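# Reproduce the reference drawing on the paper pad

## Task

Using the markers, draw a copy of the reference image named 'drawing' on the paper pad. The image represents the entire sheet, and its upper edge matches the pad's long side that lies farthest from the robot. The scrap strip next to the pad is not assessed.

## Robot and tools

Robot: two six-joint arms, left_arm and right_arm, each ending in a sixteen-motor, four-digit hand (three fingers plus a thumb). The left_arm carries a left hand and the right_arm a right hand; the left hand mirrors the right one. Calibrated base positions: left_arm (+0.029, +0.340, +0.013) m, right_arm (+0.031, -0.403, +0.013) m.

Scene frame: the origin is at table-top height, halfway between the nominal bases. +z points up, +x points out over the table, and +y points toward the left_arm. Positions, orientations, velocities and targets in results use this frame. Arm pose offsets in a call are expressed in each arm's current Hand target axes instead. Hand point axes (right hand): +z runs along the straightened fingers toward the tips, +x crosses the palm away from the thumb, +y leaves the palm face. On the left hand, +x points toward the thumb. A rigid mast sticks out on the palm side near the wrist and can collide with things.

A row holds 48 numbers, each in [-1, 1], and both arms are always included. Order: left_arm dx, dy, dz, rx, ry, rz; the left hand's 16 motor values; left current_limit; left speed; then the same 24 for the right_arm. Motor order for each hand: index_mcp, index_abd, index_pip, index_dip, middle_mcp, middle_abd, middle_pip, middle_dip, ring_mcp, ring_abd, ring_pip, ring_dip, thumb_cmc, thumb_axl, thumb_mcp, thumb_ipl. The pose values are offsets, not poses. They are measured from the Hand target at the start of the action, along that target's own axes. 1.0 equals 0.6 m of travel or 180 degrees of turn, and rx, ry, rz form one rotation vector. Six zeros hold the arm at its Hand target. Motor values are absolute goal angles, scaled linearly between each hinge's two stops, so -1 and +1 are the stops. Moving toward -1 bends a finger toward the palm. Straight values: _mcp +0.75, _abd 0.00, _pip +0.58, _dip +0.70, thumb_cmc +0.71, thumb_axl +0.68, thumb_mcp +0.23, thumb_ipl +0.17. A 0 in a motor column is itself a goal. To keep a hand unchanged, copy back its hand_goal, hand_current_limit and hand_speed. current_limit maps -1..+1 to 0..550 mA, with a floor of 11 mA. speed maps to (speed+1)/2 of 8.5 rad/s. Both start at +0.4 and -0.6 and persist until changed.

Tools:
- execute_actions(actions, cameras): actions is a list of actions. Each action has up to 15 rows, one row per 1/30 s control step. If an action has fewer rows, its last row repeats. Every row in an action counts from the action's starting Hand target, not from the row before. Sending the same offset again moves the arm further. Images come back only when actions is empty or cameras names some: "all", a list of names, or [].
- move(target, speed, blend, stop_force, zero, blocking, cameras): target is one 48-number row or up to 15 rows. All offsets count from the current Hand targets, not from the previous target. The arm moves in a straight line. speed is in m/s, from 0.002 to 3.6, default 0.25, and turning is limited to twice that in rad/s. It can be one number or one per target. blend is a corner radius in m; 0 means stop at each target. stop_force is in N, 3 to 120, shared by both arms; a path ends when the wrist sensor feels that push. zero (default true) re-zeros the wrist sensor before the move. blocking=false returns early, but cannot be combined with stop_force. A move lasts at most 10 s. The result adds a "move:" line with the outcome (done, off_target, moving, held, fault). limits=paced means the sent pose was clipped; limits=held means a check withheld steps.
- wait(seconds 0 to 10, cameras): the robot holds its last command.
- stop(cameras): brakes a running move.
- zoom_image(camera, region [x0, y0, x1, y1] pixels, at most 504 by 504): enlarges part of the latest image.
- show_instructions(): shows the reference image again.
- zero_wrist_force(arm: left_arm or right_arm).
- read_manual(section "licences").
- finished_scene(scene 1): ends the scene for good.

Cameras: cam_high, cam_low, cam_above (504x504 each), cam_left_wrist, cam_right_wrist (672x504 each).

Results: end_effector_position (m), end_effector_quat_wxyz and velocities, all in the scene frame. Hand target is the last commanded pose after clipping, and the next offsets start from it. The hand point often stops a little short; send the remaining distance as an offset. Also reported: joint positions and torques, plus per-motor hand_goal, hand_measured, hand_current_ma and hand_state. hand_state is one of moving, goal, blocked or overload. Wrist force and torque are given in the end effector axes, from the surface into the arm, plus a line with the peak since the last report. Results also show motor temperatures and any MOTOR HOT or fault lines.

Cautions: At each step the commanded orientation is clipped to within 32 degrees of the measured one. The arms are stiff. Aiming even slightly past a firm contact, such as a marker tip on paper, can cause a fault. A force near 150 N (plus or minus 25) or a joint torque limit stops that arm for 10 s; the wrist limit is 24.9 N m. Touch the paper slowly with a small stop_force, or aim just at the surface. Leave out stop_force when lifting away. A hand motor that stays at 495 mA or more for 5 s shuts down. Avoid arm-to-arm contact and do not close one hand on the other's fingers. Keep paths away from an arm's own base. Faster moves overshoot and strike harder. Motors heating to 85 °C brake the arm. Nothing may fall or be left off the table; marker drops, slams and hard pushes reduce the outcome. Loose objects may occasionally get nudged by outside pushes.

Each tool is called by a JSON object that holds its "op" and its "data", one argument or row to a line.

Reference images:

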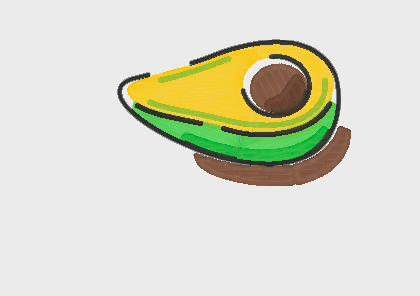

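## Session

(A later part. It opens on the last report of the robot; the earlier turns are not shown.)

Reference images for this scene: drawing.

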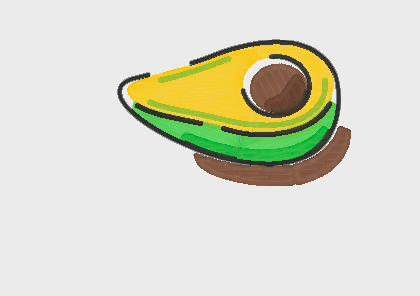

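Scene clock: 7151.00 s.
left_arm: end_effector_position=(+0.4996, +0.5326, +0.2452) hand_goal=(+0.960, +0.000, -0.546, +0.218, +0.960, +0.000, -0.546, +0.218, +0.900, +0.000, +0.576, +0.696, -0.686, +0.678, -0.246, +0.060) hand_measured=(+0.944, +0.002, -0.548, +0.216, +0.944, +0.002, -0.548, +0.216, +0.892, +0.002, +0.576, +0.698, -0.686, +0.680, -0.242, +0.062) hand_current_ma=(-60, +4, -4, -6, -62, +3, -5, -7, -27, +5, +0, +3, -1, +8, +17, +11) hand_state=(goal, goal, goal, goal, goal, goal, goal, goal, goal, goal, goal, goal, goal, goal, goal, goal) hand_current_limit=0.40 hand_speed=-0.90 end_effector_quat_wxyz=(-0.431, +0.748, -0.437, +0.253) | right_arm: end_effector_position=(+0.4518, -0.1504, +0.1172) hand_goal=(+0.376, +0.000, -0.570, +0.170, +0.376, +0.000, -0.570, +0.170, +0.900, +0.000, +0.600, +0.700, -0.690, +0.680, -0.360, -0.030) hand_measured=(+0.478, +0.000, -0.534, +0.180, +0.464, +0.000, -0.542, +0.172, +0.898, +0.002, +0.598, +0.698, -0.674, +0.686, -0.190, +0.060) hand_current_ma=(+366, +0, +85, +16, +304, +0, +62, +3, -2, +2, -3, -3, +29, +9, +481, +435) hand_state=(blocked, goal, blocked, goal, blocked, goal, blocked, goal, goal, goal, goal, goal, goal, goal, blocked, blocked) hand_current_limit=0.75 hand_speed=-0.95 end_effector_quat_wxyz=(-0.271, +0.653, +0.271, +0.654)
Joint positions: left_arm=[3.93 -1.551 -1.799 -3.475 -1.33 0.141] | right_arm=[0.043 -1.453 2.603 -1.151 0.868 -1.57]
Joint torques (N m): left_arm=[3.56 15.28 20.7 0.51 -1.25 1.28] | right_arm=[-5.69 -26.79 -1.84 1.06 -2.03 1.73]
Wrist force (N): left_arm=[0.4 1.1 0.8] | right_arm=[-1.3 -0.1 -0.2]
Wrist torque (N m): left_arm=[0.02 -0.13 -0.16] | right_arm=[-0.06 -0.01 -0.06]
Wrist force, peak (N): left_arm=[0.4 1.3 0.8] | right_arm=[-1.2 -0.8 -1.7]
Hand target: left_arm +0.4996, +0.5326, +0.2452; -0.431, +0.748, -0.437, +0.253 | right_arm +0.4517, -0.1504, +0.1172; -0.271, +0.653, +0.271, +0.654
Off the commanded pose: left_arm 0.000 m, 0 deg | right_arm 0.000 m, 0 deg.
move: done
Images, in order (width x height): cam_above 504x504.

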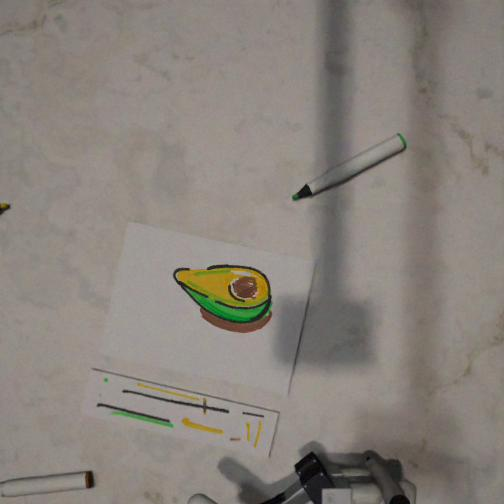

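{"op": "move", "data": {
  "target": [
    [0,0,0,0,0,0, 0.959,0,-0.547,0.217,0.959,0,-0.547,0.217,0.9,0,0.576,0.696,-0.686,0.677,-0.247,0.059,0.4,-0.9, 0,0.069069,0.386083,0,0,0, 0.375,0,-0.57,0.17,0.375,0,-0.57,0.17,0.9,0,0.6,0.7,-0.69,0.68,-0.36,-0.03,0.75,-0.95],
    [0,0,0,0,0,0, 0.959,0,-0.547,0.217,0.959,0,-0.547,0.217,0.9,0,0.576,0.696,-0.686,0.677,-0.247,0.059,0.4,-0.9, -0.0395,0.069069,0.386083,0,0,0, 0.375,0,-0.57,0.17,0.375,0,-0.57,0.17,0.9,0,0.6,0.7,-0.69,0.68,-0.36,-0.03,0.75,-0.95]
  ],
  "speed": [0.2,0.05]
}}

{"op": "move", "data": {
  "target": [
    [0,0,0,0,0,0, 0.959,0,-0.547,0.217,0.959,0,-0.547,0.217,0.9,0,0.576,0.696,-0.686,0.677,-0.247,0.059,0.4,-0.9, -0.0071,0,0,0,0,0, 0.375,0,-0.57,0.17,0.375,0,-0.57,0.17,0.9,0,0.6,0.7,-0.69,0.68,-0.36,-0.03,0.75,-0.95],
    [0,0,0,0,0,0, 0.959,0,-0.547,0.217,0.959,0,-0.547,0.217,0.9,0,0.576,0.696,-0.686,0.677,-0.247,0.059,0.4,-0.9, -0.0071,0.005446,-0.011184,0,0,0, 0.375,0,-0.57,0.17,0.375,0,-0.57,0.17,0.9,0,0.6,0.7,-0.69,0.68,-0.36,-0.03,0.75,-0.95],
    [0,0,0,0,0,0, 0.959,0,-0.547,0.217,0.959,0,-0.547,0.217,0.9,0,0.576,0.696,-0.686,0.677,-0.247,0.059,0.4,-0.9, -0.0071,0.006311,-0.023806,0,0,0, 0.375,0,-0.57,0.17,0.375,0,-0.57,0.17,0.9,0,0.6,0.7,-0.69,0.68,-0.36,-0.03,0.75,-0.95],
    [0,0,0,0,0,0, 0.959,0,-0.547,0.217,0.959,0,-0.547,0.217,0.9,0,0.576,0.696,-0.686,0.677,-0.247,0.059,0.4,-0.9, -0.0071,0.003139,-0.034908,0,0,0, 0.375,0,-0.57,0.17,0.375,0,-0.57,0.17,0.9,0,0.6,0.7,-0.69,0.68,-0.36,-0.03,0.75,-0.95],
    [0,0,0,0,0,0, 0.959,0,-0.547,0.217,0.959,0,-0.547,0.217,0.9,0,0.576,0.696,-0.686,0.677,-0.247,0.059,0.4,-0.9, -0.0071,-0.005252,-0.043473,0,0,0, 0.375,0,-0.57,0.17,0.375,0,-0.57,0.17,0.9,0,0.6,0.7,-0.69,0.68,-0.36,-0.03,0.75,-0.95],
    [0,0,0,0,0,0, 0.959,0,-0.547,0.217,0.959,0,-0.547,0.217,0.9,0,0.576,0.696,-0.686,0.677,-0.247,0.059,0.4,-0.9, -0.0071,-0.012113,-0.046025,0,0,0, 0.375,0,-0.57,0.17,0.375,0,-0.57,0.17,0.9,0,0.6,0.7,-0.69,0.68,-0.36,-0.03,0.75,-0.95],
    [0,0,0,0,0,0, 0.959,0,-0.547,0.217,0.959,0,-0.547,0.217,0.9,0,0.576,0.696,-0.686,0.677,-0.247,0.059,0.4,-0.9, 0.02,-0.012113,-0.046025,0,0,0, 0.375,0,-0.57,0.17,0.375,0,-0.57,0.17,0.9,0,0.6,0.7,-0.69,0.68,-0.36,-0.03,0.75,-0.95]
  ],
  "speed": [0.02,0.03,0.03,0.03,0.03,0.03,0.06],
  "blend": [0,0.001,0.001,0.001,0.001,0,0]
}}

{"op": "move", "data": {
  "target": [0,0,0,0,0,0, 0.959,0,-0.547,0.217,0.959,0,-0.547,0.217,0.9,0,0.576,0.696,-0.686,0.677,-0.247,0.059,0.4,-0.9, 0.0195,-0.056956,-0.340058,0,0,0, 0.375,0,-0.57,0.17,0.375,0,-0.57,0.17,0.9,0,0.6,0.7,-0.69,0.68,-0.36,-0.03,0.75,-0.95],
  "speed": 0.25,
  "cameras": ["cam_above"]
}}

{"op": "zoom_image", "data": {
  "camera": "cam_above",
  "region": [165, 250, 285, 340]
}}

{"op": "zoom_image", "data": {
  "camera": "cam_above",
  "region": [222, 258, 282, 318]
}}

Scene clock: 7185.93 s.
left_arm: end_effector_position=(+0.4996, +0.5326, +0.2452) hand_goal=(+0.960, +0.000, -0.546, +0.218, +0.960, +0.000, -0.546, +0.218, +0.900, +0.000, +0.576, +0.696, -0.686, +0.678, -0.246, +0.060) hand_measured=(+0.944, +0.002, -0.548, +0.216, +0.944, +0.002, -0.548, +0.216, +0.892, +0.002, +0.576, +0.698, -0.686, +0.680, -0.242, +0.062) hand_current_ma=(-60, +4, -4, -6, -62, +3, -5, -7, -27, +5, +0, +3, -1, +8, +17, +11) hand_state=(goal, goal, goal, goal, goal, goal, goal, goal, goal, goal, goal, goal, goal, goal, goal, goal) hand_current_limit=0.40 hand_speed=-0.90 end_effector_quat_wxyz=(-0.431, +0.748, -0.437, +0.253) | right_arm: end_effector_position=(+0.6448, -0.0157, +0.0939) hand_goal=(+0.376, +0.000, -0.570, +0.170, +0.376, +0.000, -0.570, +0.170, +0.900, +0.000, +0.600, +0.700, -0.690, +0.680, -0.360, -0.030) hand_measured=(+0.478, +0.000, -0.534, +0.180, +0.464, +0.000, -0.542, +0.172, +0.898, +0.002, +0.598, +0.698, -0.674, +0.686, -0.190, +0.060) hand_current_ma=(+366, +0, +85, +16, +304, +0, +62, +3, -2, +2, -3, -3, +29, +9, +481, +435) hand_state=(blocked, goal, blocked, goal, blocked, goal, blocked, goal, goal, goal, goal, goal, goal, goal, blocked, blocked) hand_current_limit=0.75 hand_speed=-0.95 end_effector_quat_wxyz=(-0.271, +0.653, +0.271, +0.654)
Joint positions: left_arm=[3.93 -1.551 -1.799 -3.475 -1.33 0.141] | right_arm=[0.31 -0.993 1.927 -0.935 1.135 -1.57]
Joint torques (N m): left_arm=[3.72 14.85 20.84 0.58 -1.26 1.2] | right_arm=[7.2 -26.36 -5.95 -3.59 1.39 -0.13]
Wrist force (N): left_arm=[0.1 1.2 1.0] | right_arm=[-1.1 -0.3 -0.4]
Wrist torque (N m): left_arm=[0.01 -0.10 -0.19] | right_arm=[-0.06 -0.01 0.06]
Wrist force, peak (N): left_arm=[0.4 1.4 1.0] | right_arm=[-1.1 -0.8 -1.4]
Hand target: left_arm +0.4996, +0.5326, +0.2452; -0.431, +0.748, -0.437, +0.253 | right_arm +0.6448, -0.0157, +0.0938; -0.271, +0.653, +0.271, +0.654
Off the commanded pose: left_arm 0.000 m, 0 deg | right_arm 0.000 m, 0 deg.
move: done

Scene clock: 7188.57 s.
left_arm: end_effector_position=(+0.4996, +0.5326, +0.2452) hand_goal=(+0.960, +0.000, -0.546, +0.218, +0.960, +0.000, -0.546, +0.218, +0.900, +0.000, +0.576, +0.696, -0.686, +0.678, -0.246, +0.060) hand_measured=(+0.944, +0.002, -0.548, +0.216, +0.944, +0.002, -0.548, +0.216, +0.892, +0.002, +0.576, +0.698, -0.686, +0.680, -0.242, +0.062) hand_current_ma=(-60, +4, -4, -6, -62, +3, -5, -7, -27, +5, +0, +3, -1, +8, +17, +11) hand_state=(goal, goal, goal, goal, goal, goal, goal, goal, goal, goal, goal, goal, goal, goal, goal, goal) hand_current_limit=0.40 hand_speed=-0.90 end_effector_quat_wxyz=(-0.431, +0.748, -0.437, +0.253) | right_arm: end_effector_position=(+0.6201, -0.0301, +0.1057) hand_goal=(+0.376, +0.000, -0.570, +0.170, +0.376, +0.000, -0.570, +0.170, +0.900, +0.000, +0.600, +0.700, -0.690, +0.680, -0.360, -0.030) hand_measured=(+0.478, +0.000, -0.534, +0.180, +0.464, +0.000, -0.542, +0.172, +0.898, +0.002, +0.598, +0.698, -0.674, +0.686, -0.190, +0.060) hand_current_ma=(+366, +0, +85, +16, +304, +0, +62, +3, -2, +2, -3, -3, +29, +9, +481, +435) hand_state=(blocked, goal, blocked, goal, blocked, goal, blocked, goal, goal, goal, goal, goal, goal, goal, blocked, blocked) hand_current_limit=0.75 hand_speed=-0.95 end_effector_quat_wxyz=(-0.271, +0.653, +0.271, +0.654)
Joint positions: left_arm=[3.93 -1.551 -1.799 -3.475 -1.33 0.141] | right_arm=[0.298 -1.062 2.01 -0.949 1.123 -1.57]
Joint torques (N m): left_arm=[3.52 14.93 20.11 0.63 -1.38 1.22] | right_arm=[4.91 -45.31 -20.13 0.7 1.06 0.05]
Wrist force (N): left_arm=[0.0 1.1 0.8] | right_arm=[-0.8 -0.4 -0.2]
Wrist torque (N m): left_arm=[0.01 -0.08 -0.20] | right_arm=[-0.10 -0.04 0.07]
Wrist force, peak (N): left_arm=[0.4 1.4 0.7] | right_arm=[1.3 -1.0 -0.1]
Hand target: left_arm +0.4996, +0.5326, +0.2452; -0.431, +0.748, -0.437, +0.253 | right_arm +0.6201, -0.0301, +0.1058; -0.271, +0.653, +0.271, +0.654
Off the commanded pose: left_arm 0.000 m, 0 deg | right_arm 0.000 m, 0 deg.
move: done

Scene clock: 7190.07 s.
left_arm: end_effector_position=(+0.4996, +0.5326, +0.2452) hand_goal=(+0.960, +0.000, -0.546, +0.218, +0.960, +0.000, -0.546, +0.218, +0.900, +0.000, +0.576, +0.696, -0.686, +0.678, -0.246, +0.060) hand_measured=(+0.944, +0.002, -0.548, +0.216, +0.944, +0.002, -0.548, +0.216, +0.892, +0.002, +0.576, +0.698, -0.686, +0.680, -0.242, +0.062) hand_current_ma=(-60, +4, -4, -6, -62, +3, -5, -7, -27, +5, +0, +3, -1, +8, +17, +11) hand_state=(goal, goal, goal, goal, goal, goal, goal, goal, goal, goal, goal, goal, goal, goal, goal, goal) hand_current_limit=0.40 hand_speed=-0.90 end_effector_quat_wxyz=(-0.431, +0.748, -0.437, +0.253) | right_arm: end_effector_position=(+0.4518, -0.1504, +0.1172) hand_goal=(+0.376, +0.000, -0.570, +0.170, +0.376, +0.000, -0.570, +0.170, +0.900, +0.000, +0.600, +0.700, -0.690, +0.680, -0.360, -0.030) hand_measured=(+0.478, +0.000, -0.534, +0.180, +0.464, +0.000, -0.542, +0.172, +0.898, +0.002, +0.598, +0.698, -0.674, +0.686, -0.190, +0.060) hand_current_ma=(+366, +0, +85, +16, +304, +0, +62, +3, -2, +2, -3, -3, +29, +9, +481, +435) hand_state=(blocked, goal, blocked, goal, blocked, goal, blocked, goal, goal, goal, goal, goal, goal, goal, blocked, blocked) hand_current_limit=0.75 hand_speed=-0.95 end_effector_quat_wxyz=(-0.271, +0.653, +0.271, +0.654)
Joint positions: left_arm=[3.93 -1.551 -1.799 -3.475 -1.33 0.141] | right_arm=[0.043 -1.453 2.603 -1.151 0.868 -1.57]
Joint torques (N m): left_arm=[3.17 14.85 20.78 0.73 -1.34 1.14] | right_arm=[-5.37 -27.17 -2.54 1.21 -1.5 1.81]
Wrist force (N): left_arm=[0.3 1.1 0.9] | right_arm=[-1.1 -0.2 -0.2]
Wrist torque (N m): left_arm=[0.01 -0.12 -0.17] | right_arm=[-0.08 -0.05 -0.04]
Wrist force, peak (N): left_arm=[0.6 1.3 0.9] | right_arm=[-0.6 -0.8 -1.6]
Hand target: left_arm +0.4996, +0.5326, +0.2452; -0.431, +0.748, -0.437, +0.253 | right_arm +0.4517, -0.1504, +0.1172; -0.271, +0.653, +0.271, +0.654
Off the commanded pose: left_arm 0.000 m, 0 deg | right_arm 0.000 m, 0 deg.
move: done
Images, in order (width x height): cam_above 504x504.

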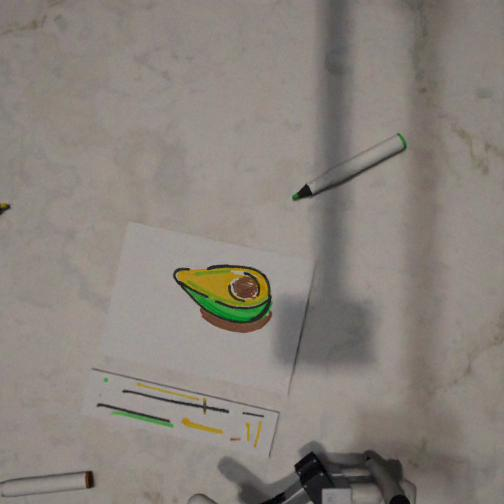

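Scaled by 4.200 from the camera's 504x504 image, which has a finer 720x720 frame.

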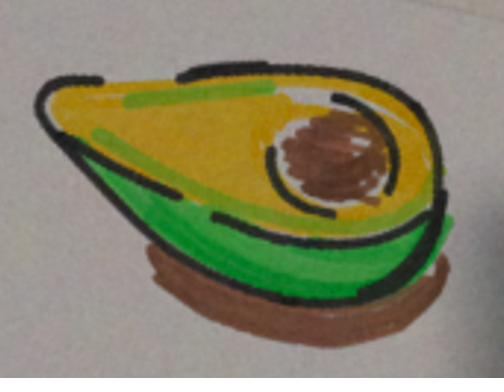

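Scaled by 8.400 from the camera's 504x504 image, which has a finer 720x720 frame.

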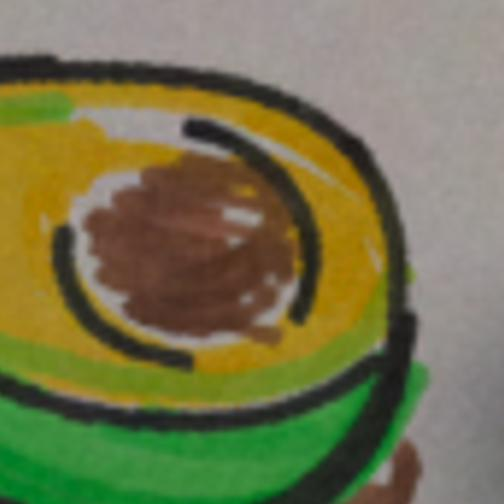

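{"op": "move", "data": {
  "target": [
    [0,0,0,0,0,0, 0.959,0,-0.547,0.217,0.959,0,-0.547,0.217,0.9,0,0.576,0.696,-0.686,0.677,-0.247,0.059,0.4,-0.9, 0.1213,0.42297,-0.01685,-0.0639,0,0, 0.375,0,-0.57,0.17,0.375,0,-0.57,0.17,0.9,0,0.6,0.7,-0.69,0.68,-0.36,-0.03,0.75,-0.95]
  ],
  "speed": 0.2
}}

{"op": "move", "data": {
  "target": [
    [0,0,0,0,0,0, 0.959,0,-0.547,0.217,0.959,0,-0.547,0.217,0.9,0,0.576,0.696,-0.686,0.677,-0.247,0.059,0.4,-0.9, 0,0,0,-0.34573,0.09518,0.52653, 0.375,0,-0.57,0.17,0.375,0,-0.57,0.17,0.9,0,0.6,0.7,-0.69,0.68,-0.36,-0.03,0.75,-0.95]
  ],
  "speed": 0.3,
  "cameras": ["cam_high", "cam_low", "cam_right_wrist"]
}}

Scene clock: 7216.40 s.
left_arm: end_effector_position=(+0.4996, +0.5326, +0.2452) hand_goal=(+0.960, +0.000, -0.546, +0.218, +0.960, +0.000, -0.546, +0.218, +0.900, +0.000, +0.576, +0.696, -0.686, +0.678, -0.246, +0.060) hand_measured=(+0.944, +0.002, -0.548, +0.216, +0.944, +0.002, -0.548, +0.216, +0.892, +0.002, +0.576, +0.698, -0.686, +0.680, -0.242, +0.062) hand_current_ma=(-60, +4, -4, -6, -62, +3, -5, -7, -27, +5, +0, +3, -1, +8, +17, +11) hand_state=(goal, goal, goal, goal, goal, goal, goal, goal, goal, goal, goal, goal, goal, goal, goal, goal) hand_current_limit=0.40 hand_speed=-0.90 end_effector_quat_wxyz=(-0.431, +0.748, -0.437, +0.253) | right_arm: end_effector_position=(+0.6241, -0.3369, +0.1900) hand_goal=(+0.376, +0.000, -0.570, +0.170, +0.376, +0.000, -0.570, +0.170, +0.900, +0.000, +0.600, +0.700, -0.690, +0.680, -0.360, -0.030) hand_measured=(+0.478, +0.000, -0.534, +0.180, +0.464, +0.000, -0.542, +0.172, +0.898, +0.002, +0.598, +0.698, -0.674, +0.686, -0.190, +0.060) hand_current_ma=(+366, +0, +85, +16, +304, +0, +62, +3, -1, +2, -3, -3, +29, +9, +481, +435) hand_state=(blocked, goal, blocked, goal, blocked, goal, blocked, goal, goal, goal, goal, goal, goal, goal, blocked, blocked) hand_current_limit=0.75 hand_speed=-0.95 end_effector_quat_wxyz=(-0.204, +0.677, +0.204, +0.677)
Joint positions: left_arm=[3.93 -1.551 -1.799 -3.475 -1.33 0.141] | right_arm=[-0.396 -1.433 2.243 -0.812 0.629 -1.569]
Joint torques (N m): left_arm=[3.58 15.26 20.15 0.71 -1.48 1.1] | right_arm=[-5.55 -8.85 -22.1 1.76 1.52 -1.46]
Wrist force (N): left_arm=[0.2 1.2 0.9] | right_arm=[-1.0 -0.2 -0.5]
Wrist torque (N m): left_arm=[0.01 -0.10 -0.18] | right_arm=[-0.04 -0.04 0.09]
Wrist force, peak (N): left_arm=[0.5 1.4 0.8] | right_arm=[-1.6 -1.3 -0.5]
Hand target: left_arm +0.4996, +0.5326, +0.2452; -0.431, +0.748, -0.437, +0.253 | right_arm +0.6241, -0.3369, +0.1900; -0.204, +0.677, +0.204, +0.677
Off the commanded pose: left_arm 0.000 m, 0 deg | right_arm 0.000 m, 0 deg.
move: done

Scene clock: 7220.33 s.
left_arm: end_effector_position=(+0.4996, +0.5326, +0.2452) hand_goal=(+0.960, +0.000, -0.546, +0.218, +0.960, +0.000, -0.546, +0.218, +0.900, +0.000, +0.576, +0.696, -0.686, +0.678, -0.246, +0.060) hand_measured=(+0.944, +0.002, -0.548, +0.216, +0.944, +0.002, -0.548, +0.216, +0.892, +0.002, +0.576, +0.698, -0.686, +0.680, -0.242, +0.062) hand_current_ma=(-60, +4, -4, -6, -62, +3, -5, -7, -27, +5, +0, +3, -1, +8, +17, +11) hand_state=(goal, goal, goal, goal, goal, goal, goal, goal, goal, goal, goal, goal, goal, goal, goal, goal) hand_current_limit=0.40 hand_speed=-0.90 end_effector_quat_wxyz=(-0.431, +0.748, -0.437, +0.253) | right_arm: end_effector_position=(+0.6241, -0.3369, +0.1900) hand_goal=(+0.376, +0.000, -0.570, +0.170, +0.376, +0.000, -0.570, +0.170, +0.900, +0.000, +0.600, +0.700, -0.690, +0.680, -0.360, -0.030) hand_measured=(+0.478, +0.000, -0.534, +0.180, +0.464, +0.000, -0.542, +0.174, +0.892, +0.002, +0.598, +0.698, -0.674, +0.686, -0.188, +0.060) hand_current_ma=(+366, +0, +85, +16, +304, +0, +62, +3, -14, +2, -3, -3, +29, +9, +481, +435) hand_state=(blocked, goal, blocked, goal, blocked, goal, blocked, goal, goal, goal, goal, goal, goal, goal, blocked, blocked) hand_current_limit=0.75 hand_speed=-0.95 end_effector_quat_wxyz=(+0.298, -0.515, +0.696, -0.402)
Joint positions: left_arm=[3.93 -1.551 -1.799 -3.475 -1.33 0.141] | right_arm=[-0.141 -1.324 1.643 0.212 1.74 0.099]
Joint torques (N m): left_arm=[2.66 15.33 21.18 0.78 -1.53 1.16] | right_arm=[-5.19 -18.31 -25.4 2.57 -1.54 1.87]
Wrist force (N): left_arm=[0.4 1.3 0.8] | right_arm=[1.5 1.5 -0.5]
Wrist torque (N m): left_arm=[0.03 -0.13 -0.17] | right_arm=[-0.01 -0.06 0.04]
Wrist force, peak (N): left_arm=[0.2 1.4 0.9] | right_arm=[1.7 1.3 -0.6]
Hand target: left_arm +0.4996, +0.5326, +0.2452; -0.431, +0.748, -0.437, +0.253 | right_arm +0.6241, -0.3369, +0.1900; +0.298, -0.515, +0.696, -0.402
Off the commanded pose: left_arm 0.000 m, 0 deg | right_arm 0.000 m, 0 deg.
move: done
Images, in order (width x height): cam_high 504x504, cam_low 504x504, cam_right_wrist 672x504.

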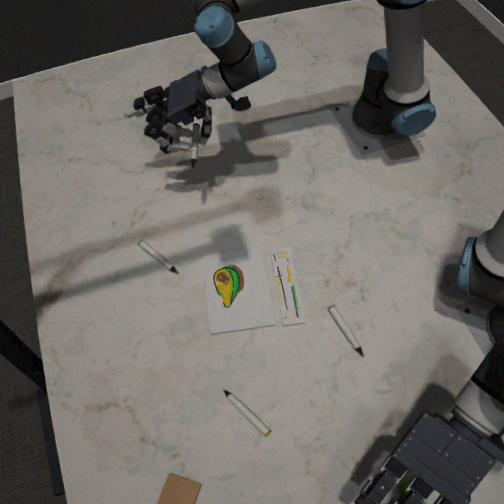

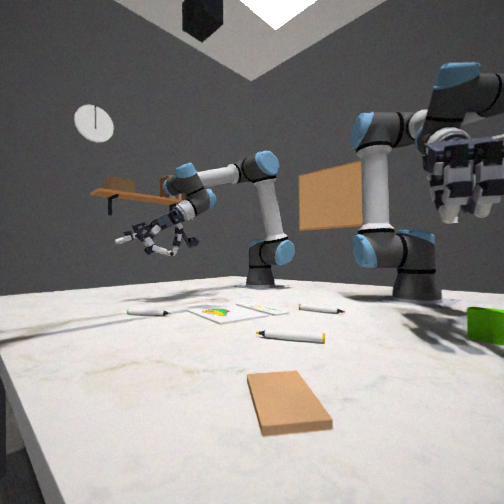

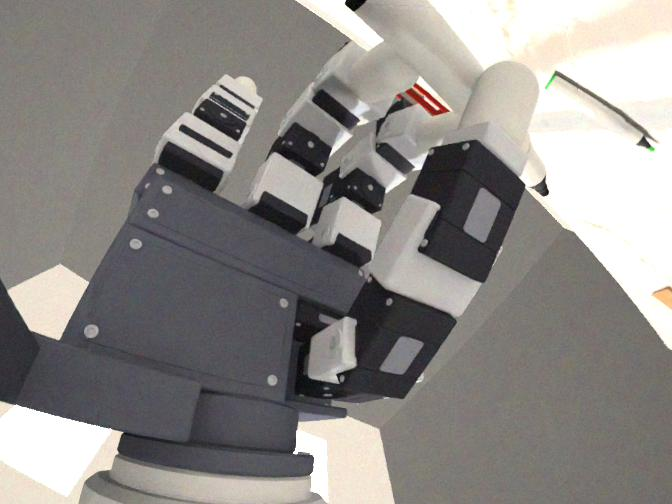

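{"op": "move", "data": {
  "target": [
    [0,0,0,0,0,0, 0.959,0,-0.547,0.217,0.959,0,-0.547,0.217,0.9,0,0.576,0.696,-0.686,0.677,-0.247,0.059,0.4,-0.9, 0,0.2237,0.1292,0,0,0, 0.375,0,-0.57,0.17,0.375,0,-0.57,0.17,0.9,0,0.6,0.7,-0.69,0.68,-0.36,-0.03,0.75,-0.95]
  ],
  "speed": 0.1
}}

{"op": "move", "data": {
  "target": [
    [0,0,0,0,0,0, 0.959,0,-0.547,0.217,0.959,0,-0.547,0.217,0.9,0,0.576,0.696,-0.686,0.677,-0.247,0.059,0.4,-0.9, 0,0.02309,0.01333,0,0,0, 0.375,0,-0.57,0.17,0.375,0,-0.57,0.17,0.9,0,0.6,0.7,-0.69,0.68,-0.36,-0.03,0.75,-0.95]
  ],
  "speed": 0.015,
  "stop_force": 3.5,
  "cameras": ["cam_high"]
}}

Scene clock: 7230.60 s.
left_arm: end_effector_position=(+0.4996, +0.5326, +0.2452) hand_goal=(+0.960, +0.000, -0.546, +0.218, +0.960, +0.000, -0.546, +0.218, +0.900, +0.000, +0.576, +0.696, -0.686, +0.678, -0.246, +0.060) hand_measured=(+0.944, +0.002, -0.548, +0.216, +0.944, +0.002, -0.548, +0.216, +0.892, +0.002, +0.576, +0.698, -0.686, +0.680, -0.242, +0.062) hand_current_ma=(-60, +4, -4, -6, -62, +3, -5, -7, -27, +5, +0, +3, -1, +8, +17, +11) hand_state=(goal, goal, goal, goal, goal, goal, goal, goal, goal, goal, goal, goal, goal, goal, goal, goal) hand_current_limit=0.40 hand_speed=-0.90 end_effector_quat_wxyz=(-0.431, +0.748, -0.437, +0.253) | right_arm: end_effector_position=(+0.6243, -0.3368, +0.0351) hand_goal=(+0.376, +0.000, -0.570, +0.170, +0.376, +0.000, -0.570, +0.170, +0.900, +0.000, +0.600, +0.700, -0.690, +0.680, -0.360, -0.030) hand_measured=(+0.478, +0.000, -0.534, +0.180, +0.464, +0.000, -0.542, +0.174, +0.890, +0.002, +0.598, +0.698, -0.674, +0.686, -0.188, +0.060) hand_current_ma=(+366, +0, +85, +16, +304, +0, +62, +3, -15, +2, -3, -3, +29, +9, +481, +435) hand_state=(blocked, goal, blocked, goal, blocked, goal, blocked, goal, goal, goal, goal, goal, goal, goal, blocked, blocked) hand_current_limit=0.75 hand_speed=-0.95 end_effector_quat_wxyz=(+0.298, -0.515, +0.696, -0.402)
Joint positions: left_arm=[3.93 -1.551 -1.799 -3.475 -1.33 0.141] | right_arm=[-0.14 -1.143 1.842 -0.168 1.74 0.1]
Joint torques (N m): left_arm=[2.34 15.28 19.96 0.74 -1.54 1.17] | right_arm=[7.14 -20.85 -7.8 -2.59 1.66 1.94]
Wrist force (N): left_arm=[0.3 1.3 0.9] | right_arm=[1.2 1.8 -0.6]
Wrist torque (N m): left_arm=[0.02 -0.12 -0.17] | right_arm=[0.05 -0.05 0.01]
Wrist force, peak (N): left_arm=[0.4 1.3 1.0] | right_arm=[1.5 2.0 -1.0]
Hand target: left_arm +0.4996, +0.5326, +0.2452; -0.431, +0.748, -0.437, +0.253 | right_arm +0.6243, -0.3368, +0.0350; +0.298, -0.515, +0.696, -0.402
Off the commanded pose: left_arm 0.000 m, 0 deg | right_arm 0.000 m, 0 deg.
move: done

Scene clock: 7232.67 s.
left_arm: end_effector_position=(+0.4996, +0.5326, +0.2452) hand_goal=(+0.960, +0.000, -0.546, +0.218, +0.960, +0.000, -0.546, +0.218, +0.900, +0.000, +0.576, +0.696, -0.686, +0.678, -0.246, +0.060) hand_measured=(+0.944, +0.002, -0.548, +0.216, +0.944, +0.002, -0.548, +0.216, +0.892, +0.002, +0.576, +0.698, -0.686, +0.680, -0.242, +0.062) hand_current_ma=(-60, +4, -4, -6, -62, +3, -5, -7, -27, +5, +0, +3, -1, +8, +17, +11) hand_state=(goal, goal, goal, goal, goal, goal, goal, goal, goal, goal, goal, goal, goal, goal, goal, goal) hand_current_limit=0.40 hand_speed=-0.90 end_effector_quat_wxyz=(-0.431, +0.748, -0.437, +0.253) | right_arm: end_effector_position=(+0.6243, -0.3368, +0.0216) hand_goal=(+0.376, +0.000, -0.570, +0.170, +0.376, +0.000, -0.570, +0.170, +0.900, +0.000, +0.600, +0.700, -0.690, +0.680, -0.360, -0.030) hand_measured=(+0.478, +0.000, -0.534, +0.172, +0.464, +0.000, -0.542, +0.176, +0.890, +0.002, +0.598, +0.698, -0.674, +0.686, -0.188, +0.060) hand_current_ma=(+366, +0, +83, +3, +304, +0, +63, +7, -15, +2, -3, -3, +29, +9, +481, +435) hand_state=(blocked, goal, blocked, goal, blocked, goal, blocked, goal, goal, goal, goal, goal, goal, goal, blocked, blocked) hand_current_limit=0.75 hand_speed=-0.95 end_effector_quat_wxyz=(+0.298, -0.515, +0.696, -0.402)
Joint positions: left_arm=[3.93 -1.551 -1.799 -3.475 -1.33 0.141] | right_arm=[-0.14 -1.121 1.853 -0.2 1.74 0.1]
Joint torques (N m): left_arm=[2.21 15.16 20.24 0.68 -1.51 1.05] | right_arm=[2.48 -45.17 -21.19 2.47 1.54 -0.49]
Wrist force (N): left_arm=[0.3 1.2 0.8] | right_arm=[1.5 -0.1 -1.9]
Wrist torque (N m): left_arm=[0.02 -0.13 -0.17] | right_arm=[-0.05 -0.07 0.02]
Wrist force, peak (N): left_arm=[0.2 1.5 0.6] | right_arm=[1.0 -7.0 -7.0]
Hand target: left_arm +0.4996, +0.5326, +0.2452; -0.431, +0.748, -0.437, +0.253 | right_arm +0.6243, -0.3368, +0.0216; +0.298, -0.515, +0.696, -0.402 (not the last commanded pose)
Off the commanded pose: left_arm 0.000 m, 0 deg | right_arm 0.003 m, 0 deg.
move: contact (right_arm)
Images, in order (width x height): cam_high 504x504.

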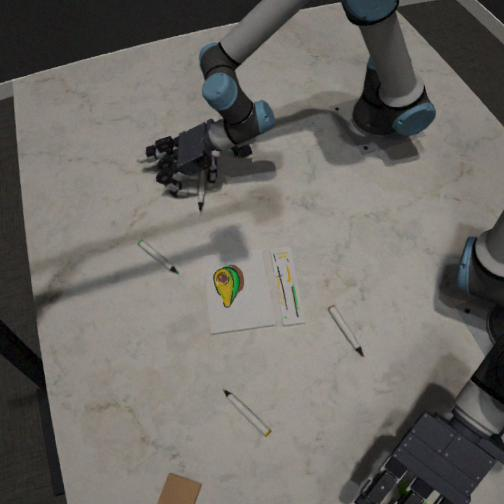

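Contact. Now open and lift.

{"op": "move", "data": {
  "target": [
    [0,0,0,0,0,0, 0.959,0,-0.547,0.217,0.959,0,-0.547,0.217,0.9,0,0.576,0.696,-0.686,0.677,-0.247,0.059,0.4,-0.9, 0,0,0,0,0,0, 0.5,0,-0.56,0.2,0.5,0,-0.56,0.2,0.9,0,0.576,0.696,-0.686,0.677,-0.26,0.05,0.5,-0.95],
    [0,0,0,0,0,0, 0.959,0,-0.547,0.217,0.959,0,-0.547,0.217,0.9,0,0.576,0.696,-0.686,0.677,-0.247,0.059,0.4,-0.9, 0,0,0,0,0,0, 0.6,0,-0.55,0.21,0.6,0,-0.55,0.21,0.9,0,0.576,0.696,-0.686,0.677,-0.247,0.059,0.4,-0.93],
    [0,0,0,0,0,0, 0.959,0,-0.547,0.217,0.959,0,-0.547,0.217,0.9,0,0.576,0.696,-0.686,0.677,-0.247,0.059,0.4,-0.9, 0,0,0,0,0,0, 0.959,0,-0.547,0.217,0.959,0,-0.547,0.217,0.9,0,0.576,0.696,-0.686,0.677,-0.247,0.059,0.4,-0.9]
  ],
  "speed": 0.05,
  "cameras": ["cam_right_wrist"]
}}

Scene clock: 7242.30 s.
left_arm: end_effector_position=(+0.4996, +0.5326, +0.2452) hand_goal=(+0.960, +0.000, -0.546, +0.218, +0.960, +0.000, -0.546, +0.218, +0.900, +0.000, +0.576, +0.696, -0.686, +0.678, -0.246, +0.060) hand_measured=(+0.944, +0.002, -0.548, +0.216, +0.944, +0.002, -0.548, +0.216, +0.892, +0.002, +0.576, +0.698, -0.686, +0.680, -0.242, +0.062) hand_current_ma=(-60, +4, -4, -6, -62, +3, -5, -7, -27, +5, +0, +3, -1, +8, +17, +11) hand_state=(goal, goal, goal, goal, goal, goal, goal, goal, goal, goal, goal, goal, goal, goal, goal, goal) hand_current_limit=0.40 hand_speed=-0.90 end_effector_quat_wxyz=(-0.431, +0.748, -0.437, +0.253) | right_arm: end_effector_position=(+0.6243, -0.3368, +0.0216) hand_goal=(+0.960, +0.000, -0.546, +0.218, +0.960, +0.000, -0.546, +0.218, +0.900, +0.000, +0.576, +0.696, -0.686, +0.678, -0.246, +0.060) hand_measured=(+0.942, +0.000, -0.546, +0.216, +0.942, +0.000, -0.546, +0.216, +0.890, +0.002, +0.576, +0.698, -0.682, +0.680, -0.242, +0.062) hand_current_ma=(-40, +0, +0, -2, -36, +0, +0, -2, -15, +2, +0, +1, +5, +3, +6, +5) hand_state=(goal, goal, goal, goal, goal, goal, goal, goal, goal, goal, goal, goal, goal, goal, goal, goal) hand_current_limit=0.40 hand_speed=-0.90 end_effector_quat_wxyz=(+0.298, -0.515, +0.696, -0.402)
Joint positions: left_arm=[3.93 -1.551 -1.799 -3.475 -1.33 0.141] | right_arm=[-0.14 -1.121 1.853 -0.2 1.74 0.1]
Joint torques (N m): left_arm=[2.31 15.31 20.41 0.83 -1.7 1.06] | right_arm=[-4.19 -41.51 -15.02 2.09 1.24 -0.76]
Wrist force (N): left_arm=[0.2 1.3 0.7] | right_arm=[1.1 1.3 -0.7]
Wrist torque (N m): left_arm=[0.04 -0.11 -0.18] | right_arm=[-0.06 -0.02 -0.01]
Wrist force, peak (N): left_arm=[0.4 1.3 1.1] | right_arm=[1.3 -0.9 -2.3]
Hand target: left_arm +0.4996, +0.5326, +0.2452; -0.431, +0.748, -0.437, +0.253 | right_arm +0.6243, -0.3368, +0.0216; +0.298, -0.515, +0.696, -0.402
Off the commanded pose: left_arm 0.000 m, 0 deg | right_arm 0.000 m, 0 deg.
move: done
Images, in order (width x height): cam_right_wrist 672x504.

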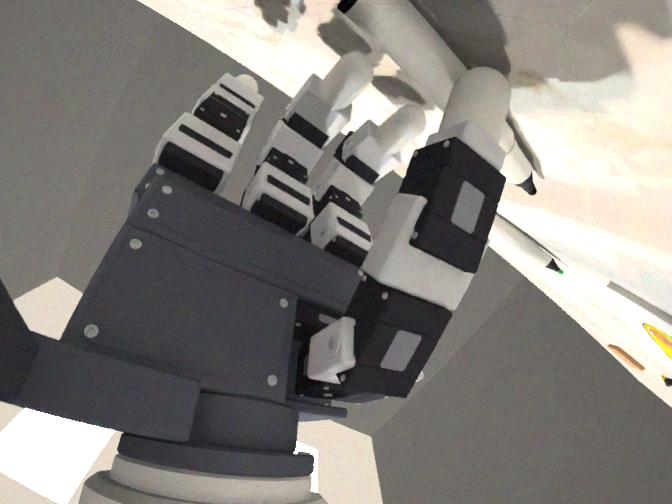

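{"op": "move", "data": {
  "target": [
    [0,0,0,0,0,0, 0.959,0,-0.547,0.217,0.959,0,-0.547,0.217,0.9,0,0.576,0.696,-0.686,0.677,-0.247,0.059,0.4,-0.9, 0,-0.0722,-0.0417,0,0,0, 0.959,0,-0.547,0.217,0.959,0,-0.547,0.217,0.9,0,0.576,0.696,-0.686,0.677,-0.247,0.059,0.4,-0.9],
    [0,0,0,0,0,0, 0.959,0,-0.547,0.217,0.959,0,-0.547,0.217,0.9,0,0.576,0.696,-0.686,0.677,-0.247,0.059,0.4,-0.9, 0,-0.2165,-0.125,0,0,0, 0.959,0,-0.547,0.217,0.959,0,-0.547,0.217,0.9,0,0.576,0.696,-0.686,0.677,-0.247,0.059,0.4,-0.9]
  ],
  "speed": [0.05,0.12],
  "blend": [0.005,0],
  "cameras": ["cam_high", "cam_above", "cam_right_wrist"]
}}

{"op": "zoom_image", "data": {
  "camera": "cam_above",
  "region": [90, 210, 330, 400]
}}

Scene clock: 7252.93 s.
left_arm: end_effector_position=(+0.4996, +0.5326, +0.2452) hand_goal=(+0.960, +0.000, -0.546, +0.218, +0.960, +0.000, -0.546, +0.218, +0.900, +0.000, +0.576, +0.696, -0.686, +0.678, -0.246, +0.060) hand_measured=(+0.944, +0.002, -0.548, +0.216, +0.944, +0.002, -0.548, +0.216, +0.892, +0.002, +0.576, +0.698, -0.686, +0.680, -0.242, +0.062) hand_current_ma=(-60, +4, -4, -6, -62, +3, -5, -7, -27, +5, +0, +3, -1, +8, +17, +11) hand_state=(goal, goal, goal, goal, goal, goal, goal, goal, goal, goal, goal, goal, goal, goal, goal, goal) hand_current_limit=0.40 hand_speed=-0.90 end_effector_quat_wxyz=(-0.431, +0.748, -0.437, +0.253) | right_arm: end_effector_position=(+0.6242, -0.3369, +0.1715) hand_goal=(+0.960, +0.000, -0.546, +0.218, +0.960, +0.000, -0.546, +0.218, +0.900, +0.000, +0.576, +0.696, -0.686, +0.678, -0.246, +0.060) hand_measured=(+0.942, +0.000, -0.546, +0.216, +0.944, +0.000, -0.546, +0.216, +0.890, +0.002, +0.576, +0.698, -0.682, +0.680, -0.242, +0.062) hand_current_ma=(-37, +0, +0, -2, -34, +0, +0, -2, -15, +2, +0, +1, +5, +3, +6, +4) hand_state=(goal, goal, goal, goal, goal, goal, goal, goal, goal, goal, goal, goal, goal, goal, goal, goal) hand_current_limit=0.40 hand_speed=-0.90 end_effector_quat_wxyz=(+0.298, -0.515, +0.696, -0.402)
Joint positions: left_arm=[3.93 -1.551 -1.799 -3.475 -1.33 0.141] | right_arm=[-0.141 -1.309 1.674 0.167 1.74 0.099]
Joint torques (N m): left_arm=[1.88 14.82 20.2 0.92 -1.67 1.08] | right_arm=[-5.62 -43.52 -25.34 2.23 -0.78 0.06]
Wrist force (N): left_arm=[0.3 1.0 0.7] | right_arm=[1.6 1.2 -1.1]
Wrist torque (N m): left_arm=[0.00 -0.12 -0.17] | right_arm=[-0.01 -0.06 0.04]
Wrist force, peak (N): left_arm=[0.3 1.3 1.0] | right_arm=[1.3 2.0 -0.7]
Hand target: left_arm +0.4996, +0.5326, +0.2452; -0.431, +0.748, -0.437, +0.253 | right_arm +0.6242, -0.3369, +0.1716; +0.298, -0.515, +0.696, -0.402
Off the commanded pose: left_arm 0.000 m, 0 deg | right_arm 0.000 m, 0 deg.
move: done
Images, in order (width x height): cam_high 504x504, cam_above 504x504, cam_right_wrist 672x504.

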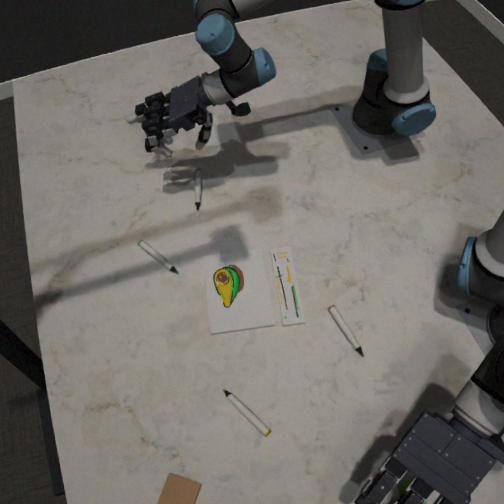

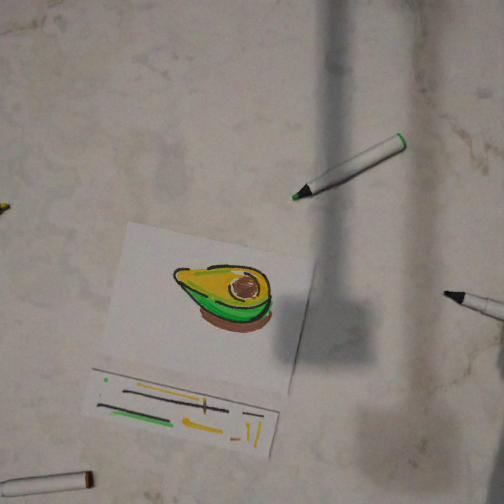

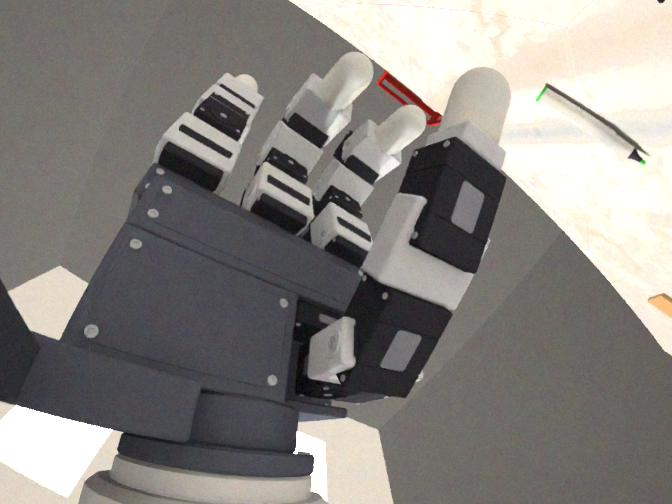

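Scaled by 2.100 from the camera's 504x504 image, which has a finer 720x720 frame.

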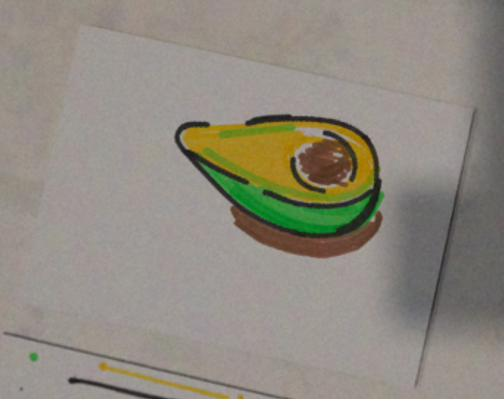

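{"op": "finished_scene", "data": {

}}

The scene is finished.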